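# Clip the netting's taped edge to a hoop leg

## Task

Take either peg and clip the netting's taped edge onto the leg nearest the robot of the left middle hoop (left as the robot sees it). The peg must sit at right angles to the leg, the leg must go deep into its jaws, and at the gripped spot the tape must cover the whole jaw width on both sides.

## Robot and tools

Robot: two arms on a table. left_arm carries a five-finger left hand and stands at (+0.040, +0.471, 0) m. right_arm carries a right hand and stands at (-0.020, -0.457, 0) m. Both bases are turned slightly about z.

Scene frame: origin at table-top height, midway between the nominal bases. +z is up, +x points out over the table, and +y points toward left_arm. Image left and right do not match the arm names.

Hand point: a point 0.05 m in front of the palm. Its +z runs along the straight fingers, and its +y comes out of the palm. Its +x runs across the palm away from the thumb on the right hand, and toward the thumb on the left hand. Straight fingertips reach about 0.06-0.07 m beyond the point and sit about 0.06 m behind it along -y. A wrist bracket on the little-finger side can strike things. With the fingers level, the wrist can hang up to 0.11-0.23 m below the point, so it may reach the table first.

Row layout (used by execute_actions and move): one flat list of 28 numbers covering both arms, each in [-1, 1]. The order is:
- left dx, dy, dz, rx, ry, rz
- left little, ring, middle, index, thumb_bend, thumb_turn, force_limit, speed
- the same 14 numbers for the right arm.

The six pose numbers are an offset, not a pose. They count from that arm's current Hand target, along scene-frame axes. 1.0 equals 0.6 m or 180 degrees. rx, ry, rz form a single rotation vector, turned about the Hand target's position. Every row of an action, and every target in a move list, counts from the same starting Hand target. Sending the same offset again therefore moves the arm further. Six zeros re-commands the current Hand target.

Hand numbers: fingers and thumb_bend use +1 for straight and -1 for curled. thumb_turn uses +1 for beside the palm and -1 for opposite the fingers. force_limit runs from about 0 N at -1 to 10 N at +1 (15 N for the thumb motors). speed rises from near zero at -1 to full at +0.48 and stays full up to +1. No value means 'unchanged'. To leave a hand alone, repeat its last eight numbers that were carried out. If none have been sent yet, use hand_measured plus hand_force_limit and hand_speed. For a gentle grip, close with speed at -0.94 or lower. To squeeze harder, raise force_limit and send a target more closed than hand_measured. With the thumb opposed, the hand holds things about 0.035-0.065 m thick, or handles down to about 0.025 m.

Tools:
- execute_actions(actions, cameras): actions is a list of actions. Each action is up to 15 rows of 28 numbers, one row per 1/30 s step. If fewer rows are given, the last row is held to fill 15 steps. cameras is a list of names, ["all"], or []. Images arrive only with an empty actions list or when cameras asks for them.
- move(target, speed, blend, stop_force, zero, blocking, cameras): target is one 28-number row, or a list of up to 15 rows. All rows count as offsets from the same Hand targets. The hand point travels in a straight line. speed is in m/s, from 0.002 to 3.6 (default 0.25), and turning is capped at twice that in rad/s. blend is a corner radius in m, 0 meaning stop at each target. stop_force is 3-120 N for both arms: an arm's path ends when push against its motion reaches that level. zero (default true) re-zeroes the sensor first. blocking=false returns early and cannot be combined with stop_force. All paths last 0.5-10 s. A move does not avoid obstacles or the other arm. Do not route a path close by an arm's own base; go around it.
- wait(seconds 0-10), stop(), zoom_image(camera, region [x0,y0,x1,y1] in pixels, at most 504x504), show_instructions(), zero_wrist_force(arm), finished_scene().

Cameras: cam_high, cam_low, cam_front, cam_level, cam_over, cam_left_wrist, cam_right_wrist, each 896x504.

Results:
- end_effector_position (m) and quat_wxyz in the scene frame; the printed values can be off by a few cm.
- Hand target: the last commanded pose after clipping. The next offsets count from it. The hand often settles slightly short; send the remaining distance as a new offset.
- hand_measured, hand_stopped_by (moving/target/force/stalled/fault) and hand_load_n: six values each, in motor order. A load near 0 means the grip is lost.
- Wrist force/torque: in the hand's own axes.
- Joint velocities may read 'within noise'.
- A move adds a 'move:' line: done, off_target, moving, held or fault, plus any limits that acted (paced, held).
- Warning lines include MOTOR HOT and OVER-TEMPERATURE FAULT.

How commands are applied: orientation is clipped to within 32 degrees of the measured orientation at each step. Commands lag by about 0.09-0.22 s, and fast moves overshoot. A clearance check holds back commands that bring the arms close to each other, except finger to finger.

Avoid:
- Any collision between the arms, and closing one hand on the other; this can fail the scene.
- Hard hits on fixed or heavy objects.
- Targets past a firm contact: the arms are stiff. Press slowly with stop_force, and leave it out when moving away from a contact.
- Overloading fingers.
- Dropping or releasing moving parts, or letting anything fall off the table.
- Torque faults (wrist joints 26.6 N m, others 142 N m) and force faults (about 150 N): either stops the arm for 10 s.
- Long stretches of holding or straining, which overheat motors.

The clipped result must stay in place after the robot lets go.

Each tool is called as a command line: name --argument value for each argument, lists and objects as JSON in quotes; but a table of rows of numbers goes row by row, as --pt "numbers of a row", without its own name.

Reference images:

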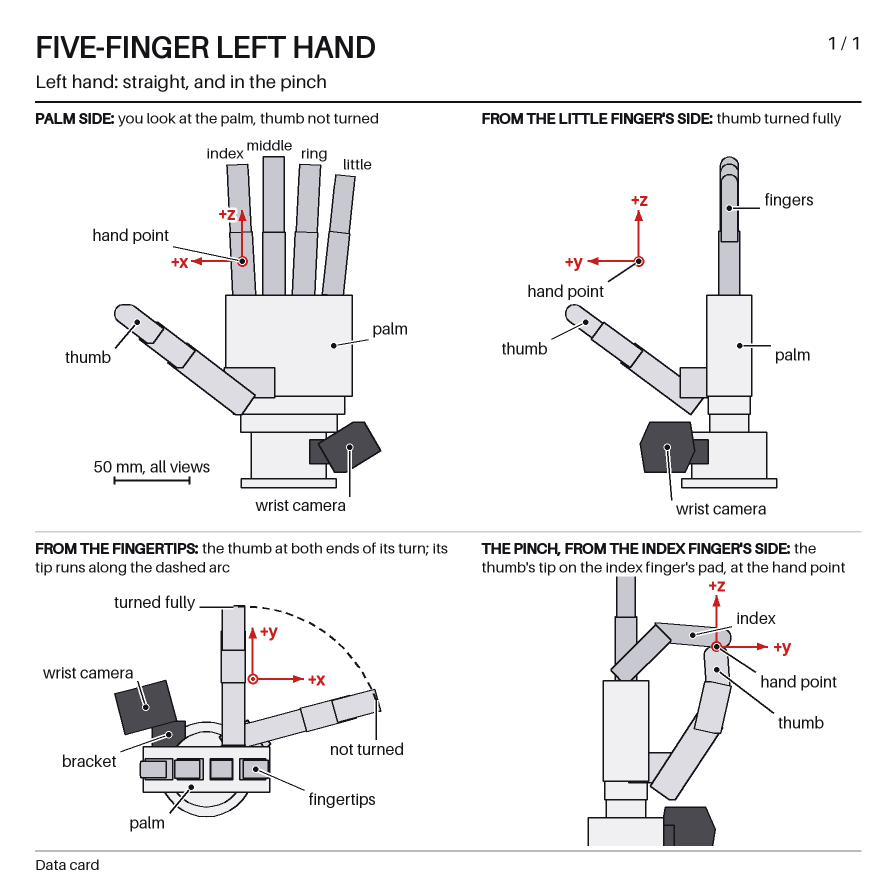

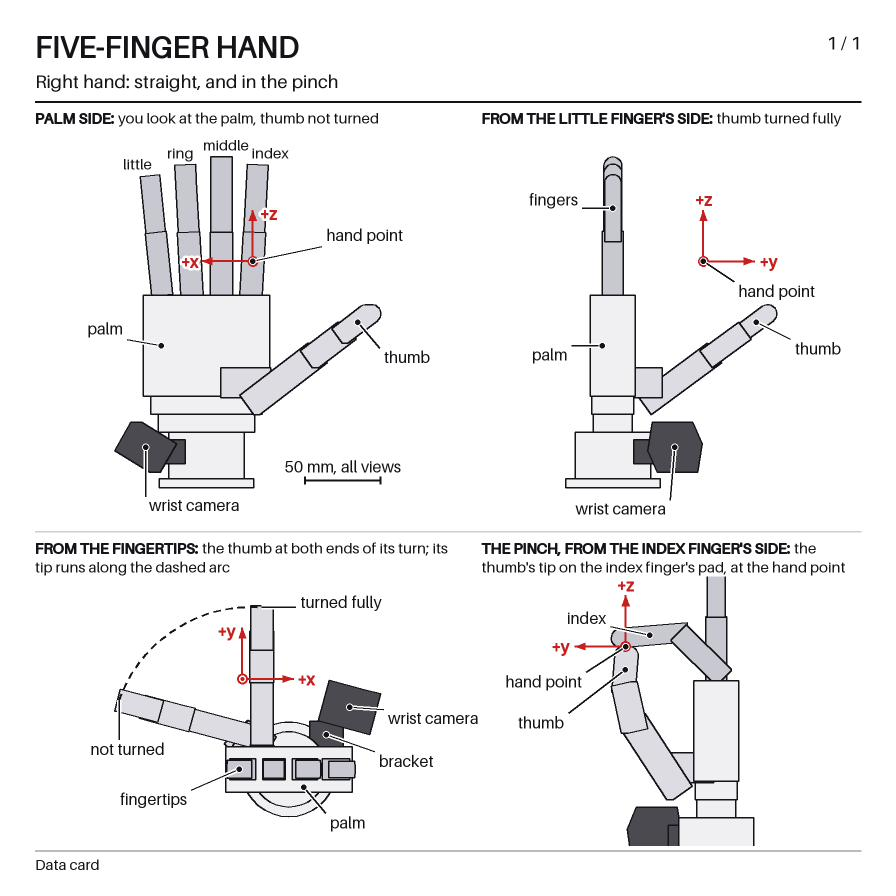

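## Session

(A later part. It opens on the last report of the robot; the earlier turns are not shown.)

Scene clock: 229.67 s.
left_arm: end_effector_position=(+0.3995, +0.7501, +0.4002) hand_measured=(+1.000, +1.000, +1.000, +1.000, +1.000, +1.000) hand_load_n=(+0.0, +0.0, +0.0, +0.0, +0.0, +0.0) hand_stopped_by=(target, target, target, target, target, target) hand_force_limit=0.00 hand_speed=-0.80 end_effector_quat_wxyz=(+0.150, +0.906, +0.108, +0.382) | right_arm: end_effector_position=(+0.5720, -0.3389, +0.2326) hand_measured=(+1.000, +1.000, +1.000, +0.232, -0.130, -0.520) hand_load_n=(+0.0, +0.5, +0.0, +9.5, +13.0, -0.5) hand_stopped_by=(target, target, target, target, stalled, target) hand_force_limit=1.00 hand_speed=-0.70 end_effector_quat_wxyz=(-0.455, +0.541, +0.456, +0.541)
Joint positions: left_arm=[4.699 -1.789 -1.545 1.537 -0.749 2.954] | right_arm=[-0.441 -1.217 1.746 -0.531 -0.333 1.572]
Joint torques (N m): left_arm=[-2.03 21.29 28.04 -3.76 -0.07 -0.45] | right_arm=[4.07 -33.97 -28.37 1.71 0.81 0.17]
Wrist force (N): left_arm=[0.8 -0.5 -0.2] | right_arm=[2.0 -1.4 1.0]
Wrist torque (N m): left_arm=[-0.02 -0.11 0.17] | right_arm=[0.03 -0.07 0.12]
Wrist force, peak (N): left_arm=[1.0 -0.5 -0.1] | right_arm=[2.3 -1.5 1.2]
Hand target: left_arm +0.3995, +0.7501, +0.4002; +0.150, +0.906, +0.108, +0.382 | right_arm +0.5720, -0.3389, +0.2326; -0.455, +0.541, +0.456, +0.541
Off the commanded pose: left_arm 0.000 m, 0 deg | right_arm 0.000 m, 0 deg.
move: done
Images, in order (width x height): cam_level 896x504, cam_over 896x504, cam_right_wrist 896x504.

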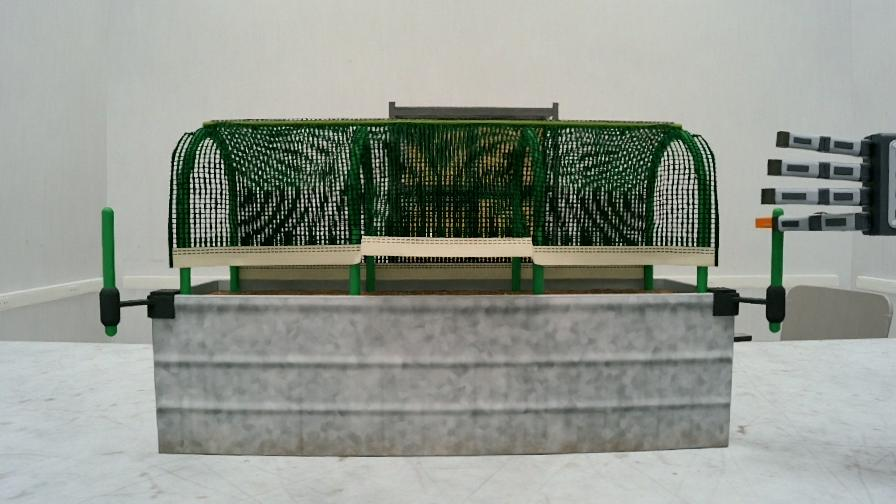

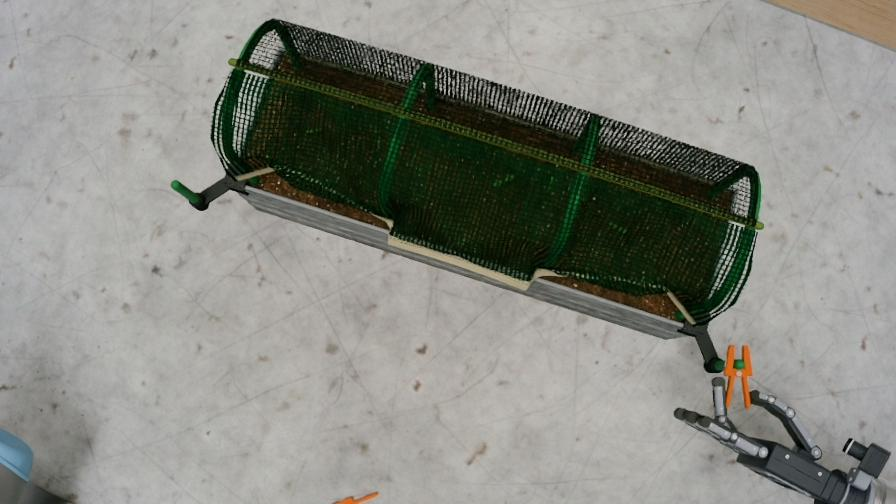

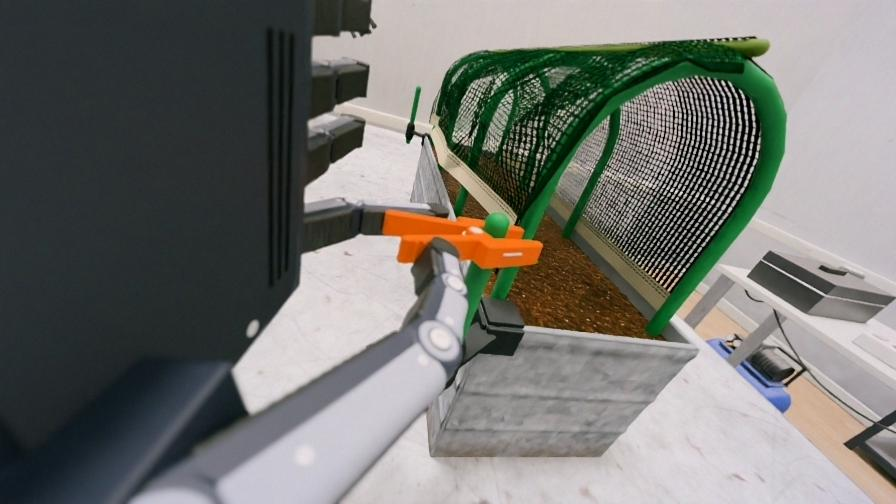

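move --target '[0,0,0,0,0,0,1,1,1,1,1,1,0.0,-0.8,0,0,0,0,0,0,1,1,1,0.23,-0.19,-0.50,1.0,-0.7]' --speed 0.03 --cameras '[]'

move --target '[0,0,0,0,0,0,1,1,1,1,1,1,0.0,-0.8,0,0,0,0,0,0,1,1,1,0.23,-0.23,-0.48,1.0,-0.7]' --speed 0.03 --cameras '["cam_over","cam_right_wrist","cam_level"]'

zoom_image --camera "cam_over" --region '[680, 330, 780, 430]'

zoom_image --camera "cam_level" --region '[730, 180, 870, 260]'

Scene clock: 230.50 s.
left_arm: end_effector_position=(+0.3995, +0.7501, +0.4002) hand_measured=(+1.000, +1.000, +1.000, +1.000, +1.000, +1.000) hand_load_n=(+0.0, +0.0, +0.0, +0.0, +0.0, +0.0) hand_stopped_by=(target, target, target, target, target, target) hand_force_limit=0.00 hand_speed=-0.80 end_effector_quat_wxyz=(+0.150, +0.906, +0.108, +0.382) | right_arm: end_effector_position=(+0.5720, -0.3389, +0.2326) hand_measured=(+1.000, +1.000, +1.000, +0.232, -0.180, -0.500) hand_load_n=(+0.0, -0.5, +0.0, +9.5, +12.0, +0.0) hand_stopped_by=(target, target, target, target, stalled, target) hand_force_limit=1.00 hand_speed=-0.70 end_effector_quat_wxyz=(-0.455, +0.541, +0.456, +0.541)
Joint positions: left_arm=[4.699 -1.789 -1.545 1.537 -0.749 2.954] | right_arm=[-0.441 -1.217 1.746 -0.531 -0.333 1.572]
Joint torques (N m): left_arm=[-2.45 20.19 27.45 -4 0.05 -0.56] | right_arm=[3.81 -33.74 -28.51 1.63 1.19 0.22]
Wrist force (N): left_arm=[0.9 -0.4 -0.2] | right_arm=[2.1 -1.5 0.4]
Wrist torque (N m): left_arm=[-0.01 -0.13 0.18] | right_arm=[0.03 -0.10 0.13]
Wrist force, peak (N): left_arm=[0.9 -0.4 -0.2] | right_arm=[2.4 -1.2 0.8]
Hand target: left_arm +0.3995, +0.7501, +0.4002; +0.150, +0.906, +0.108, +0.382 | right_arm +0.5720, -0.3389, +0.2326; -0.455, +0.541, +0.456, +0.541
Off the commanded pose: left_arm 0.000 m, 0 deg | right_arm 0.000 m, 0 deg.
move: done
No camera images: "cameras" was empty.

Scene clock: 231.00 s.
left_arm: end_effector_position=(+0.3995, +0.7501, +0.4002) hand_measured=(+1.000, +1.000, +1.000, +1.000, +1.000, +1.000) hand_load_n=(+0.0, +0.0, +0.0, +0.0, +0.0, +0.0) hand_stopped_by=(target, target, target, target, target, target) hand_force_limit=0.00 hand_speed=-0.80 end_effector_quat_wxyz=(+0.150, +0.906, +0.108, +0.382) | right_arm: end_effector_position=(+0.5720, -0.3389, +0.2326) hand_measured=(+1.000, +1.000, +1.000, +0.232, -0.220, -0.480) hand_load_n=(+0.0, +0.0, +0.0, +10.0, +12.0, +0.0) hand_stopped_by=(target, target, target, target, stalled, target) hand_force_limit=1.00 hand_speed=-0.70 end_effector_quat_wxyz=(-0.455, +0.541, +0.456, +0.541)
Joint positions: left_arm=[4.699 -1.789 -1.545 1.537 -0.749 2.954] | right_arm=[-0.441 -1.217 1.746 -0.531 -0.333 1.572]
Joint torques (N m): left_arm=[-2.96 20.86 27.66 -3.6 0.04 -0.39] | right_arm=[3.86 -32.95 -27.99 1.66 1.48 0.34]
Wrist force (N): left_arm=[0.7 -0.4 -0.1] | right_arm=[2.0 -1.1 0.9]
Wrist torque (N m): left_arm=[-0.01 -0.10 0.17] | right_arm=[0.07 -0.08 0.13]
Wrist force, peak (N): left_arm=[0.9 -0.3 0.0] | right_arm=[2.2 -1.2 1.0]
Hand target: left_arm +0.3995, +0.7501, +0.4002; +0.150, +0.906, +0.108, +0.382 | right_arm +0.5720, -0.3389, +0.2326; -0.455, +0.541, +0.456, +0.541
Off the commanded pose: left_arm 0.000 m, 0 deg | right_arm 0.000 m, 0 deg.
move: done
Images, in order (width x height): cam_level 896x504, cam_over 896x504, cam_right_wrist 896x504.

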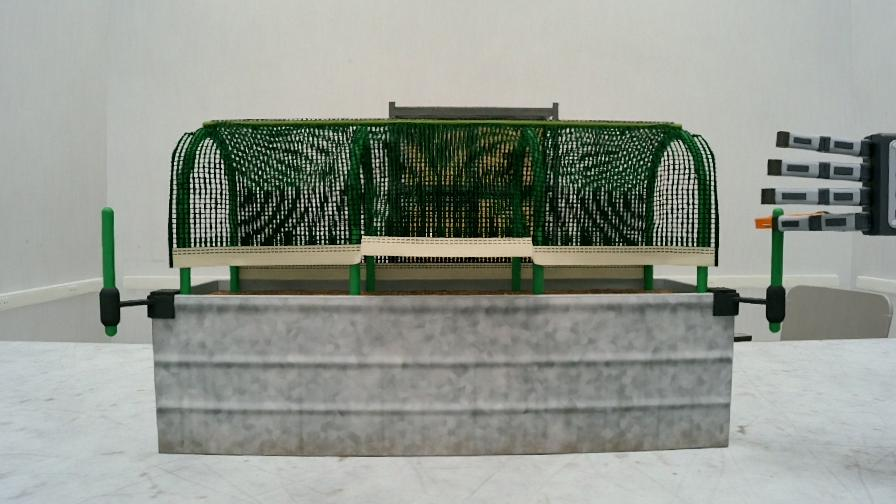

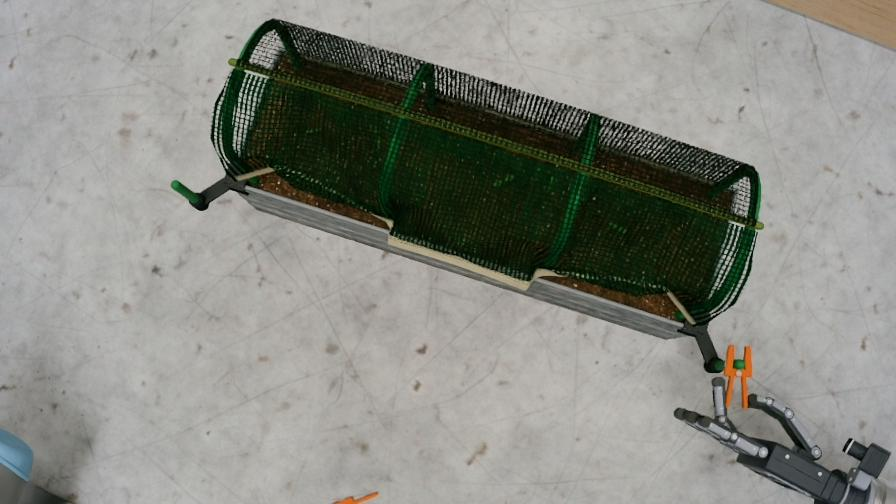

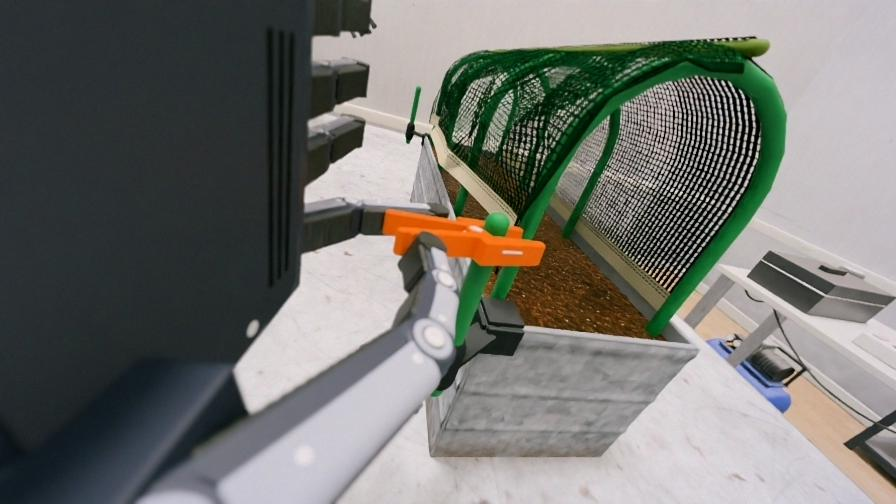

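Scaled by 5.040 from the camera's 896x504 image, which has a finer 1280x720 frame.

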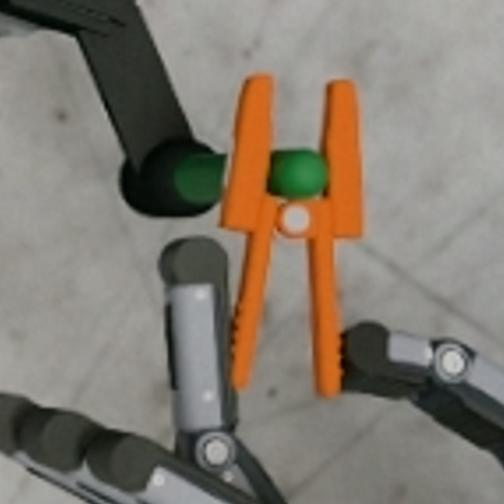

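Scaled by 3.600 from the camera's 896x504 image, which has a finer 1280x720 frame.

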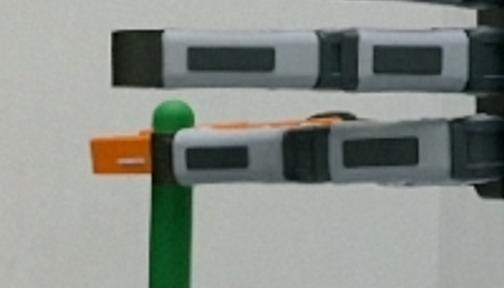

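move --target '[0,0,0,0,0,0,1,1,1,1,1,1,0.0,-0.8,0,0,0,0,0,0,1,1,1,0.23,-0.23,-0.38,1.0,-0.8]' --speed 0.03 --cameras '["cam_over","cam_right_wrist","cam_level"]'

zoom_image --camera "cam_over" --region '[680, 330, 780, 430]'

zoom_image --camera "cam_level" --region '[730, 180, 870, 260]'

zoom_image --camera "cam_right_wrist" --region '[340, 160, 580, 330]'

Scene clock: 232.37 s.
left_arm: end_effector_position=(+0.3995, +0.7501, +0.4002) hand_measured=(+1.000, +1.000, +1.000, +1.000, +1.000, +1.000) hand_load_n=(+0.0, +0.0, +0.0, +0.0, +0.0, +0.0) hand_stopped_by=(target, target, target, target, target, target) hand_force_limit=0.00 hand_speed=-0.80 end_effector_quat_wxyz=(+0.150, +0.906, +0.108, +0.382) | right_arm: end_effector_position=(+0.5720, -0.3389, +0.2326) hand_measured=(+1.000, +1.000, +1.000, +0.232, -0.220, -0.380) hand_load_n=(+0.0, +0.0, +0.0, +10.0, +12.5, -0.5) hand_stopped_by=(target, target, target, target, stalled, target) hand_force_limit=1.00 hand_speed=-0.80 end_effector_quat_wxyz=(-0.455, +0.541, +0.456, +0.541)
Joint positions: left_arm=[4.699 -1.789 -1.545 1.537 -0.749 2.954] | right_arm=[-0.441 -1.217 1.746 -0.531 -0.333 1.572]
Joint torques (N m): left_arm=[-2.45 20.14 28.35 -3.84 -0.2 -0.38] | right_arm=[4.16 -32.4 -27.68 1.52 1.39 0.17]
Wrist force (N): left_arm=[0.6 -0.5 -0.1] | right_arm=[2.4 -1.4 0.9]
Wrist torque (N m): left_arm=[-0.03 -0.08 0.16] | right_arm=[0.04 -0.07 0.11]
Wrist force, peak (N): left_arm=[1.1 -0.3 -0.2] | right_arm=[2.6 -1.2 0.9]
Hand target: left_arm +0.3995, +0.7501, +0.4002; +0.150, +0.906, +0.108, +0.382 | right_arm +0.5720, -0.3389, +0.2326; -0.455, +0.541, +0.456, +0.541
Off the commanded pose: left_arm 0.000 m, 0 deg | right_arm 0.000 m, 0 deg.
move: done
Images, in order (width x height): cam_level 896x504, cam_over 896x504, cam_right_wrist 896x504.

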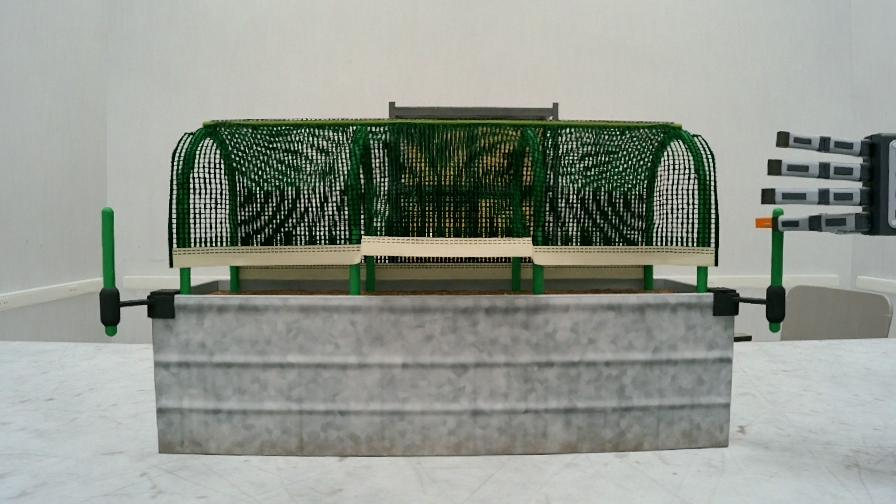

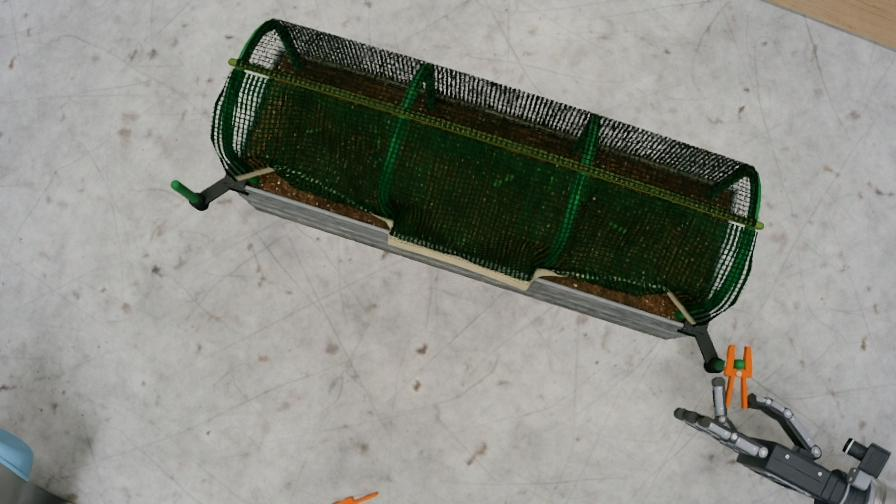

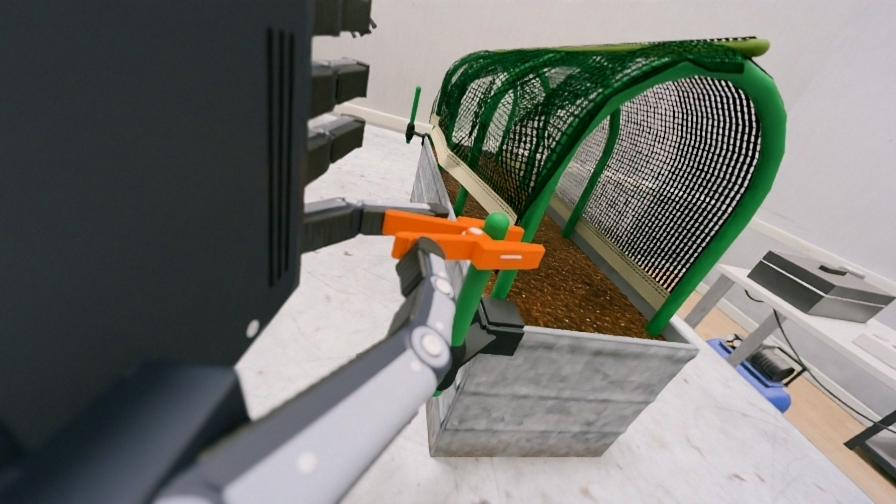

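Scaled by 5.040 from the camera's 896x504 image, which has a finer 1280x720 frame.

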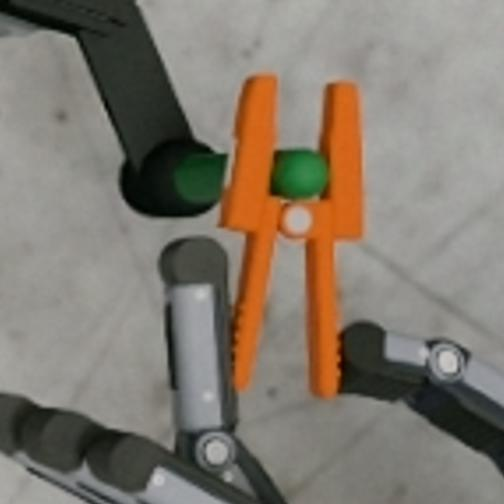

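Scaled by 3.600 from the camera's 896x504 image, which has a finer 1280x720 frame.

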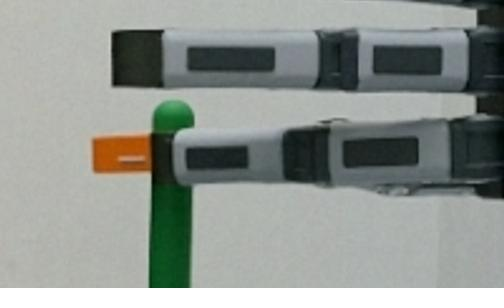

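Scaled by 2.100 from the camera's 896x504 image, which has a finer 1280x720 frame.

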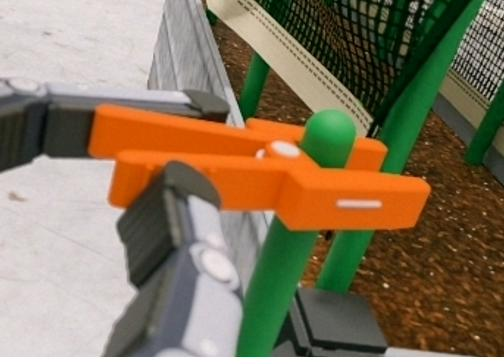

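move --target '[0,0,0,0,0,0,1,1,1,1,1,1,0.0,-0.8,0,0,0,0,0,0,1,1,1,0.23,-0.27,-0.36,1.0,-0.7]' --speed 0.03 --cameras '[]'

move --target '[0,0,0,0,0,0,1,1,1,1,1,1,0.0,-0.8,0,0,0,0,0,0,1,1,1,0.21,-0.30,-0.345,1.0,-0.7]' --speed 0.03 --cameras '["cam_over","cam_right_wrist","cam_level"]'

zoom_image --camera "cam_over" --region '[680, 330, 780, 430]'

zoom_image --camera "cam_level" --region '[730, 180, 870, 260]'

zoom_image --camera "cam_right_wrist" --region '[340, 160, 580, 330]'

Scene clock: 233.30 s.
left_arm: end_effector_position=(+0.3995, +0.7501, +0.4002) hand_measured=(+1.000, +1.000, +1.000, +1.000, +1.000, +1.000) hand_load_n=(+0.0, +0.0, +0.0, +0.0, +0.0, +0.0) hand_stopped_by=(target, target, target, target, target, target) hand_force_limit=0.00 hand_speed=-0.80 end_effector_quat_wxyz=(+0.150, +0.906, +0.108, +0.382) | right_arm: end_effector_position=(+0.5720, -0.3389, +0.2326) hand_measured=(+1.000, +1.000, +1.000, +0.232, -0.262, -0.360) hand_load_n=(+0.0, +0.0, +0.0, +9.5, +11.0, +0.0) hand_stopped_by=(target, target, target, target, target, target) hand_force_limit=1.00 hand_speed=-0.70 end_effector_quat_wxyz=(-0.455, +0.541, +0.456, +0.541)
Joint positions: left_arm=[4.699 -1.789 -1.545 1.537 -0.749 2.954] | right_arm=[-0.441 -1.217 1.746 -0.531 -0.333 1.572]
Joint torques (N m): left_arm=[-3.3 20.22 28.39 -3.79 0.15 -0.5] | right_arm=[3.94 -31.47 -27.55 1.57 1.6 0.16]
Wrist force (N): left_arm=[0.7 -0.3 -0.3] | right_arm=[2.1 -1.5 0.4]
Wrist torque (N m): left_arm=[0.01 -0.11 0.17] | right_arm=[0.04 -0.06 0.11]
Wrist force, peak (N): left_arm=[0.9 -0.5 -0.3] | right_arm=[2.7 -1.3 1.0]
Hand target: left_arm +0.3995, +0.7501, +0.4002; +0.150, +0.906, +0.108, +0.382 | right_arm +0.5720, -0.3389, +0.2326; -0.455, +0.541, +0.456, +0.541
Off the commanded pose: left_arm 0.000 m, 0 deg | right_arm 0.000 m, 0 deg.
move: done
No camera images: "cameras" was empty.

Scene clock: 233.80 s.
left_arm: end_effector_position=(+0.3995, +0.7501, +0.4002) hand_measured=(+1.000, +1.000, +1.000, +1.000, +1.000, +1.000) hand_load_n=(+0.0, +0.0, +0.0, +0.0, +0.0, +0.0) hand_stopped_by=(target, target, target, target, target, target) hand_force_limit=0.00 hand_speed=-0.80 end_effector_quat_wxyz=(+0.150, +0.906, +0.108, +0.382) | right_arm: end_effector_position=(+0.5720, -0.3389, +0.2326) hand_measured=(+1.000, +1.000, +1.000, +0.216, -0.292, -0.344) hand_load_n=(+0.0, +0.0, -0.5, +10.5, +10.0, +0.0) hand_stopped_by=(target, target, target, force, target, target) hand_force_limit=1.00 hand_speed=-0.70 end_effector_quat_wxyz=(-0.455, +0.541, +0.456, +0.541)
Joint positions: left_arm=[4.699 -1.789 -1.545 1.537 -0.749 2.954] | right_arm=[-0.441 -1.217 1.746 -0.531 -0.333 1.572]
Joint torques (N m): left_arm=[-2.68 20.27 27.67 -3.7 0.13 -0.37] | right_arm=[4.38 -30.61 -27.88 1.48 1.53 0.22]
Wrist force (N): left_arm=[0.8 -0.3 -0.1] | right_arm=[2.2 -2.8 0.2]
Wrist torque (N m): left_arm=[-0.01 -0.10 0.17] | right_arm=[0.06 -0.09 0.12]
Wrist force, peak (N): left_arm=[0.9 -0.3 0.0] | right_arm=[2.3 -2.9 0.2]
Hand target: left_arm +0.3995, +0.7501, +0.4002; +0.150, +0.906, +0.108, +0.382 | right_arm +0.5720, -0.3389, +0.2326; -0.455, +0.541, +0.456, +0.541
Off the commanded pose: left_arm 0.000 m, 0 deg | right_arm 0.000 m, 0 deg.
move: done
Images, in order (width x height): cam_level 896x504, cam_over 896x504, cam_right_wrist 896x504.

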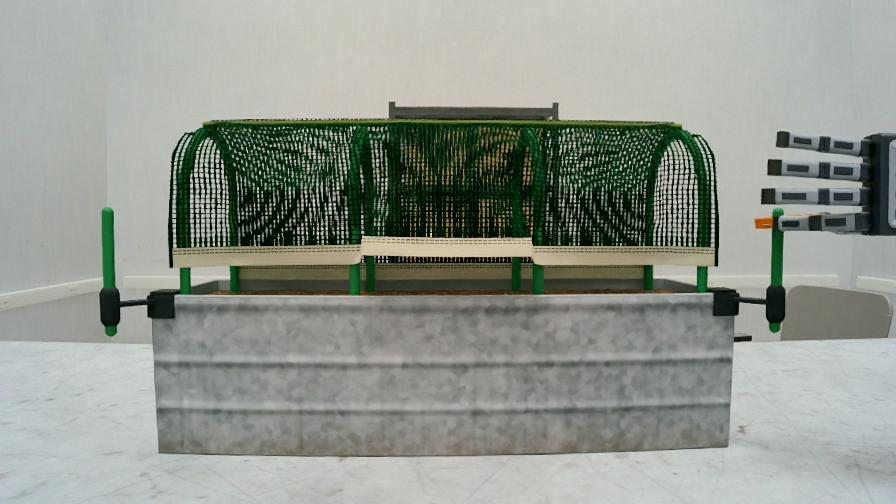

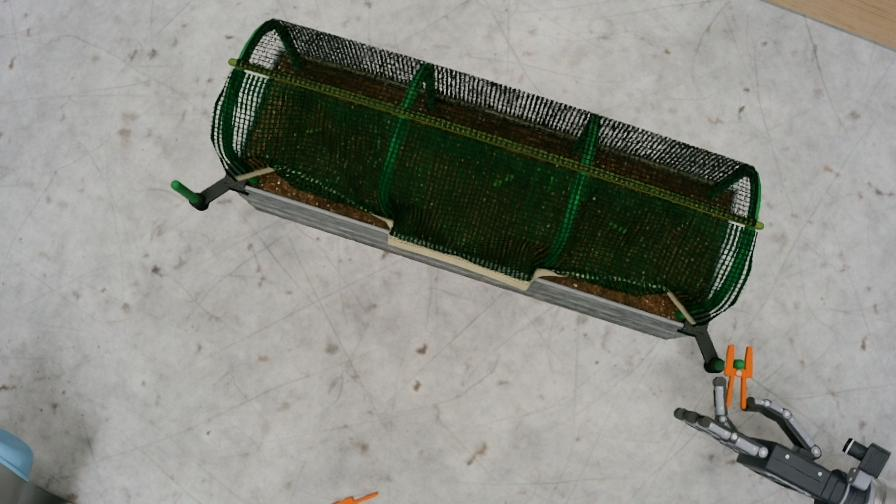

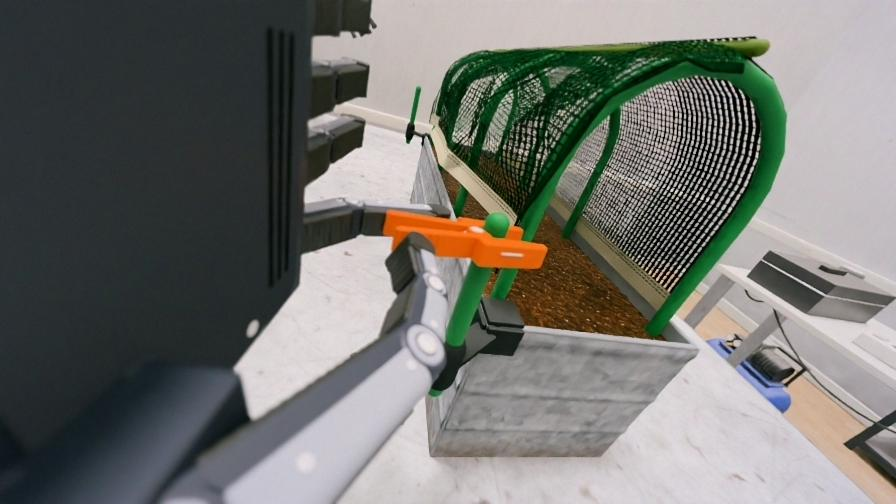

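Scaled by 5.040 from the camera's 896x504 image, which has a finer 1280x720 frame.

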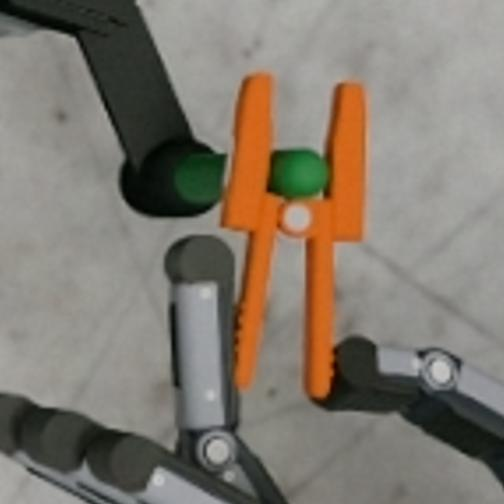

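Scaled by 3.600 from the camera's 896x504 image, which has a finer 1280x720 frame.

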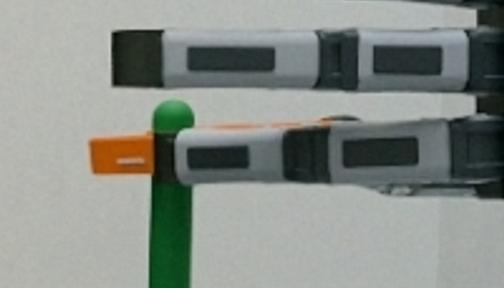

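Scaled by 2.100 from the camera's 896x504 image, which has a finer 1280x720 frame.

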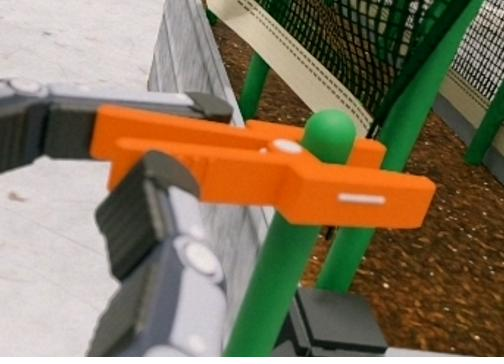

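move --target '[0,0,0,0,0,0,1,1,1,1,1,1,0.0,-0.8,0.0049,-0.0008,0,0,0,0,1,1,1,0.21,-0.30,-0.345,1.0,-0.7]' --speed 0.01 --cameras '["cam_over"]'

zoom_image --camera "cam_over" --region '[680, 330, 780, 430]'

Scene clock: 235.20 s.
left_arm: end_effector_position=(+0.3995, +0.7501, +0.4002) hand_measured=(+1.000, +1.000, +1.000, +1.000, +1.000, +1.000) hand_load_n=(+0.0, +0.0, +0.0, +0.0, +0.0, +0.0) hand_stopped_by=(target, target, target, target, target, target) hand_force_limit=0.00 hand_speed=-0.80 end_effector_quat_wxyz=(+0.150, +0.906, +0.108, +0.382) | right_arm: end_effector_position=(+0.5748, -0.3394, +0.2326) hand_measured=(+1.000, +1.000, +1.000, +0.216, -0.292, -0.344) hand_load_n=(+0.0, +0.0, -0.5, +11.0, +3.5, +0.5) hand_stopped_by=(target, target, target, force, target, target) hand_force_limit=1.00 hand_speed=-0.70 end_effector_quat_wxyz=(-0.455, +0.541, +0.456, +0.541)
Joint positions: left_arm=[4.699 -1.789 -1.545 1.537 -0.749 2.954] | right_arm=[-0.439 -1.211 1.737 -0.529 -0.331 1.572]
Joint torques (N m): left_arm=[-1.23 20.46 27.64 -3.88 0 -0.42] | right_arm=[5.89 -21.36 -32.98 0.66 4.83 0.31]
Wrist force (N): left_arm=[0.7 -0.3 -0.1] | right_arm=[2.9 -13.8 -5.4]
Wrist torque (N m): left_arm=[0.00 -0.10 0.16] | right_arm=[0.19 -0.09 0.12]
Wrist force, peak (N): left_arm=[1.1 -0.4 -0.2] | right_arm=[2.9 -13.8 -5.4]
Hand target: left_arm +0.3995, +0.7501, +0.4002; +0.150, +0.906, +0.108, +0.382 | right_arm +0.5750, -0.3394, +0.2326; -0.455, +0.541, +0.456, +0.541
Off the commanded pose: left_arm 0.000 m, 0 deg | right_arm 0.000 m, 0 deg.
move: done
Images, in order (width x height): cam_over 896x504.

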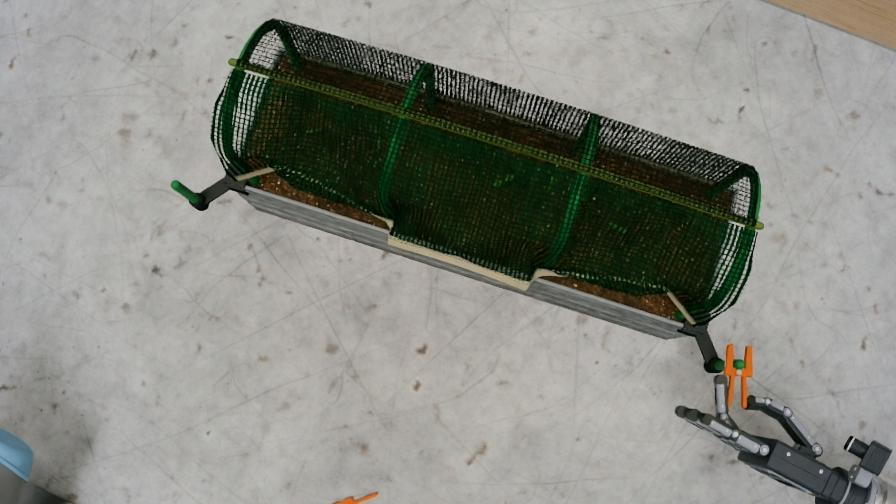

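Scaled by 5.040 from the camera's 896x504 image, which has a finer 1280x720 frame.

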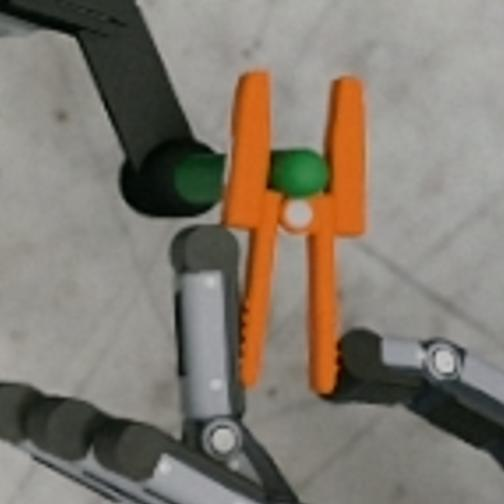

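move --target '[0,0,0,0,0,0,1,1,1,1,1,1,0.0,-0.8,0,0,0,0,0,0,1,1,1,0.21,-0.335,-0.33,1.0,-0.75]' --speed 0.01 --cameras '["cam_over","cam_level","cam_right_wrist"]'

zoom_image --camera "cam_over" --region '[680, 330, 780, 430]'

zoom_image --camera "cam_level" --region '[730, 180, 870, 260]'

zoom_image --camera "cam_right_wrist" --region '[340, 160, 580, 330]'

Scene clock: 236.70 s.
left_arm: end_effector_position=(+0.3995, +0.7501, +0.4002) hand_measured=(+1.000, +1.000, +1.000, +1.000, +1.000, +1.000) hand_load_n=(+0.0, +0.0, +0.0, +0.0, -0.5, +0.0) hand_stopped_by=(target, target, target, target, target, target) hand_force_limit=0.00 hand_speed=-0.80 end_effector_quat_wxyz=(+0.150, +0.906, +0.108, +0.382) | right_arm: end_effector_position=(+0.5750, -0.3394, +0.2326) hand_measured=(+1.000, +1.000, +1.000, +0.216, -0.328, -0.330) hand_load_n=(+0.0, +0.0, +0.0, +10.5, +8.5, +0.5) hand_stopped_by=(target, target, target, force, target, target) hand_force_limit=1.00 hand_speed=-0.75 end_effector_quat_wxyz=(-0.455, +0.541, +0.456, +0.541)
Joint positions: left_arm=[4.699 -1.789 -1.545 1.537 -0.749 2.954] | right_arm=[-0.439 -1.211 1.737 -0.529 -0.331 1.572]
Joint torques (N m): left_arm=[-2.17 19.66 27.74 -3.82 0.15 -0.4] | right_arm=[3.96 -22.95 -28.81 0.85 1.21 -0.6]
Wrist force (N): left_arm=[0.8 -0.3 -0.2] | right_arm=[2.8 -7.6 -1.8]
Wrist torque (N m): left_arm=[-0.01 -0.11 0.17] | right_arm=[0.12 -0.10 0.13]
Wrist force, peak (N): left_arm=[1.1 -0.4 -0.3] | right_arm=[2.9 -13.8 -6.1]
Hand target: left_arm +0.3995, +0.7501, +0.4002; +0.150, +0.906, +0.108, +0.382 | right_arm +0.5750, -0.3394, +0.2326; -0.455, +0.541, +0.456, +0.541
Off the commanded pose: left_arm 0.000 m, 0 deg | right_arm 0.000 m, 0 deg.
move: done
Images, in order (width x height): cam_level 896x504, cam_over 896x504, cam_right_wrist 896x504.

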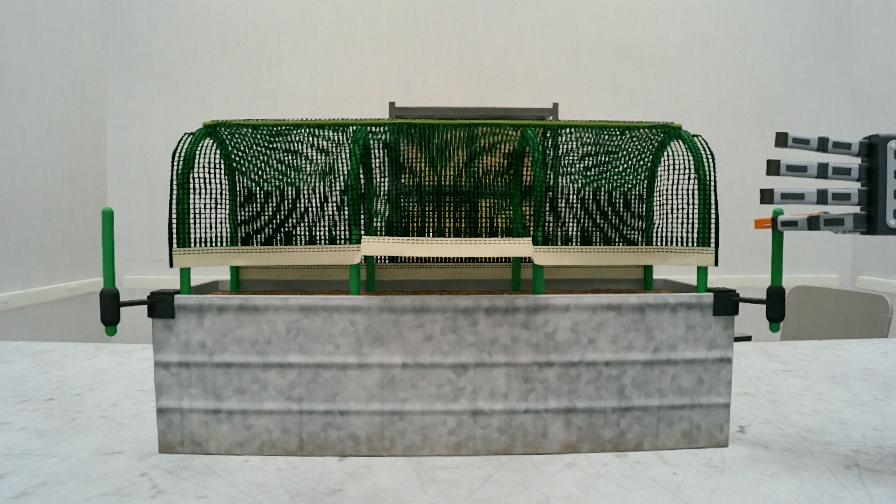

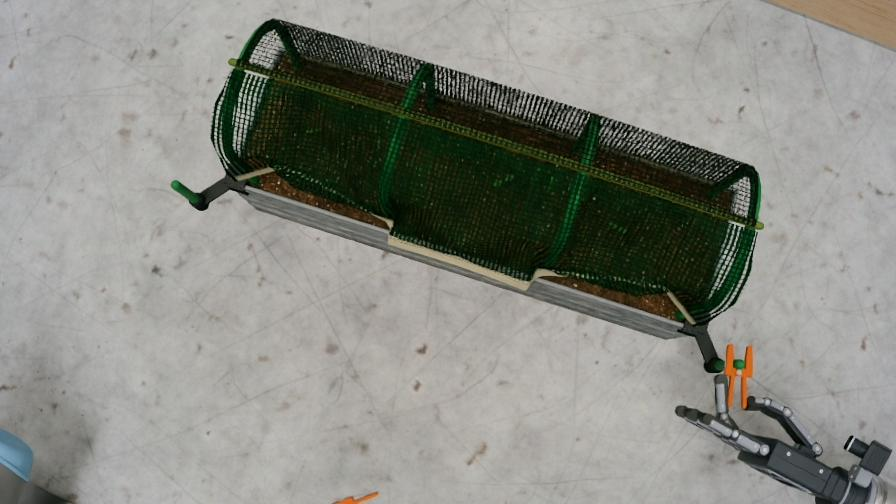

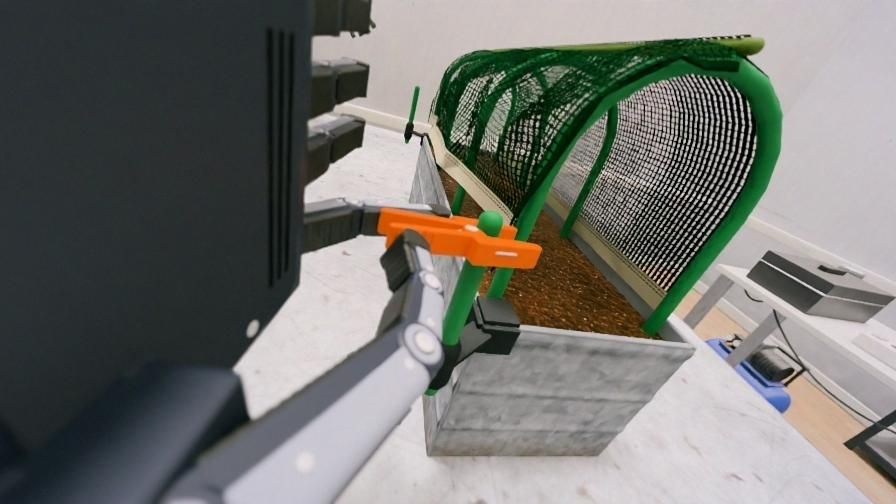

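Scaled by 5.040 from the camera's 896x504 image, which has a finer 1280x720 frame.

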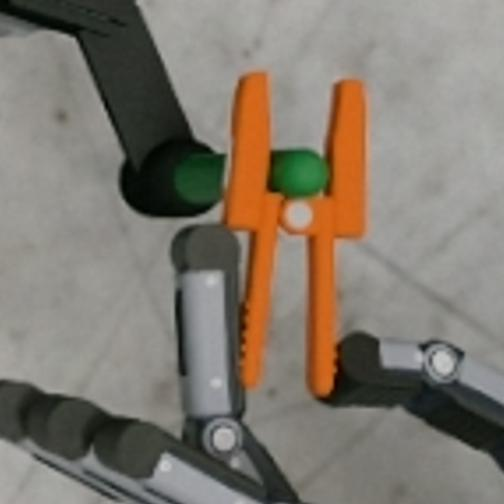

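Scaled by 3.600 from the camera's 896x504 image, which has a finer 1280x720 frame.

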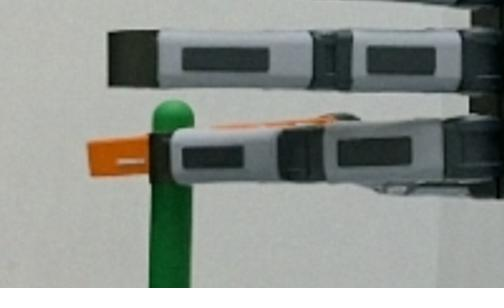

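Scaled by 2.100 from the camera's 896x504 image, which has a finer 1280x720 frame.

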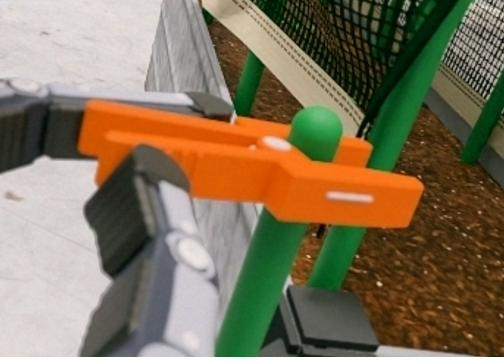

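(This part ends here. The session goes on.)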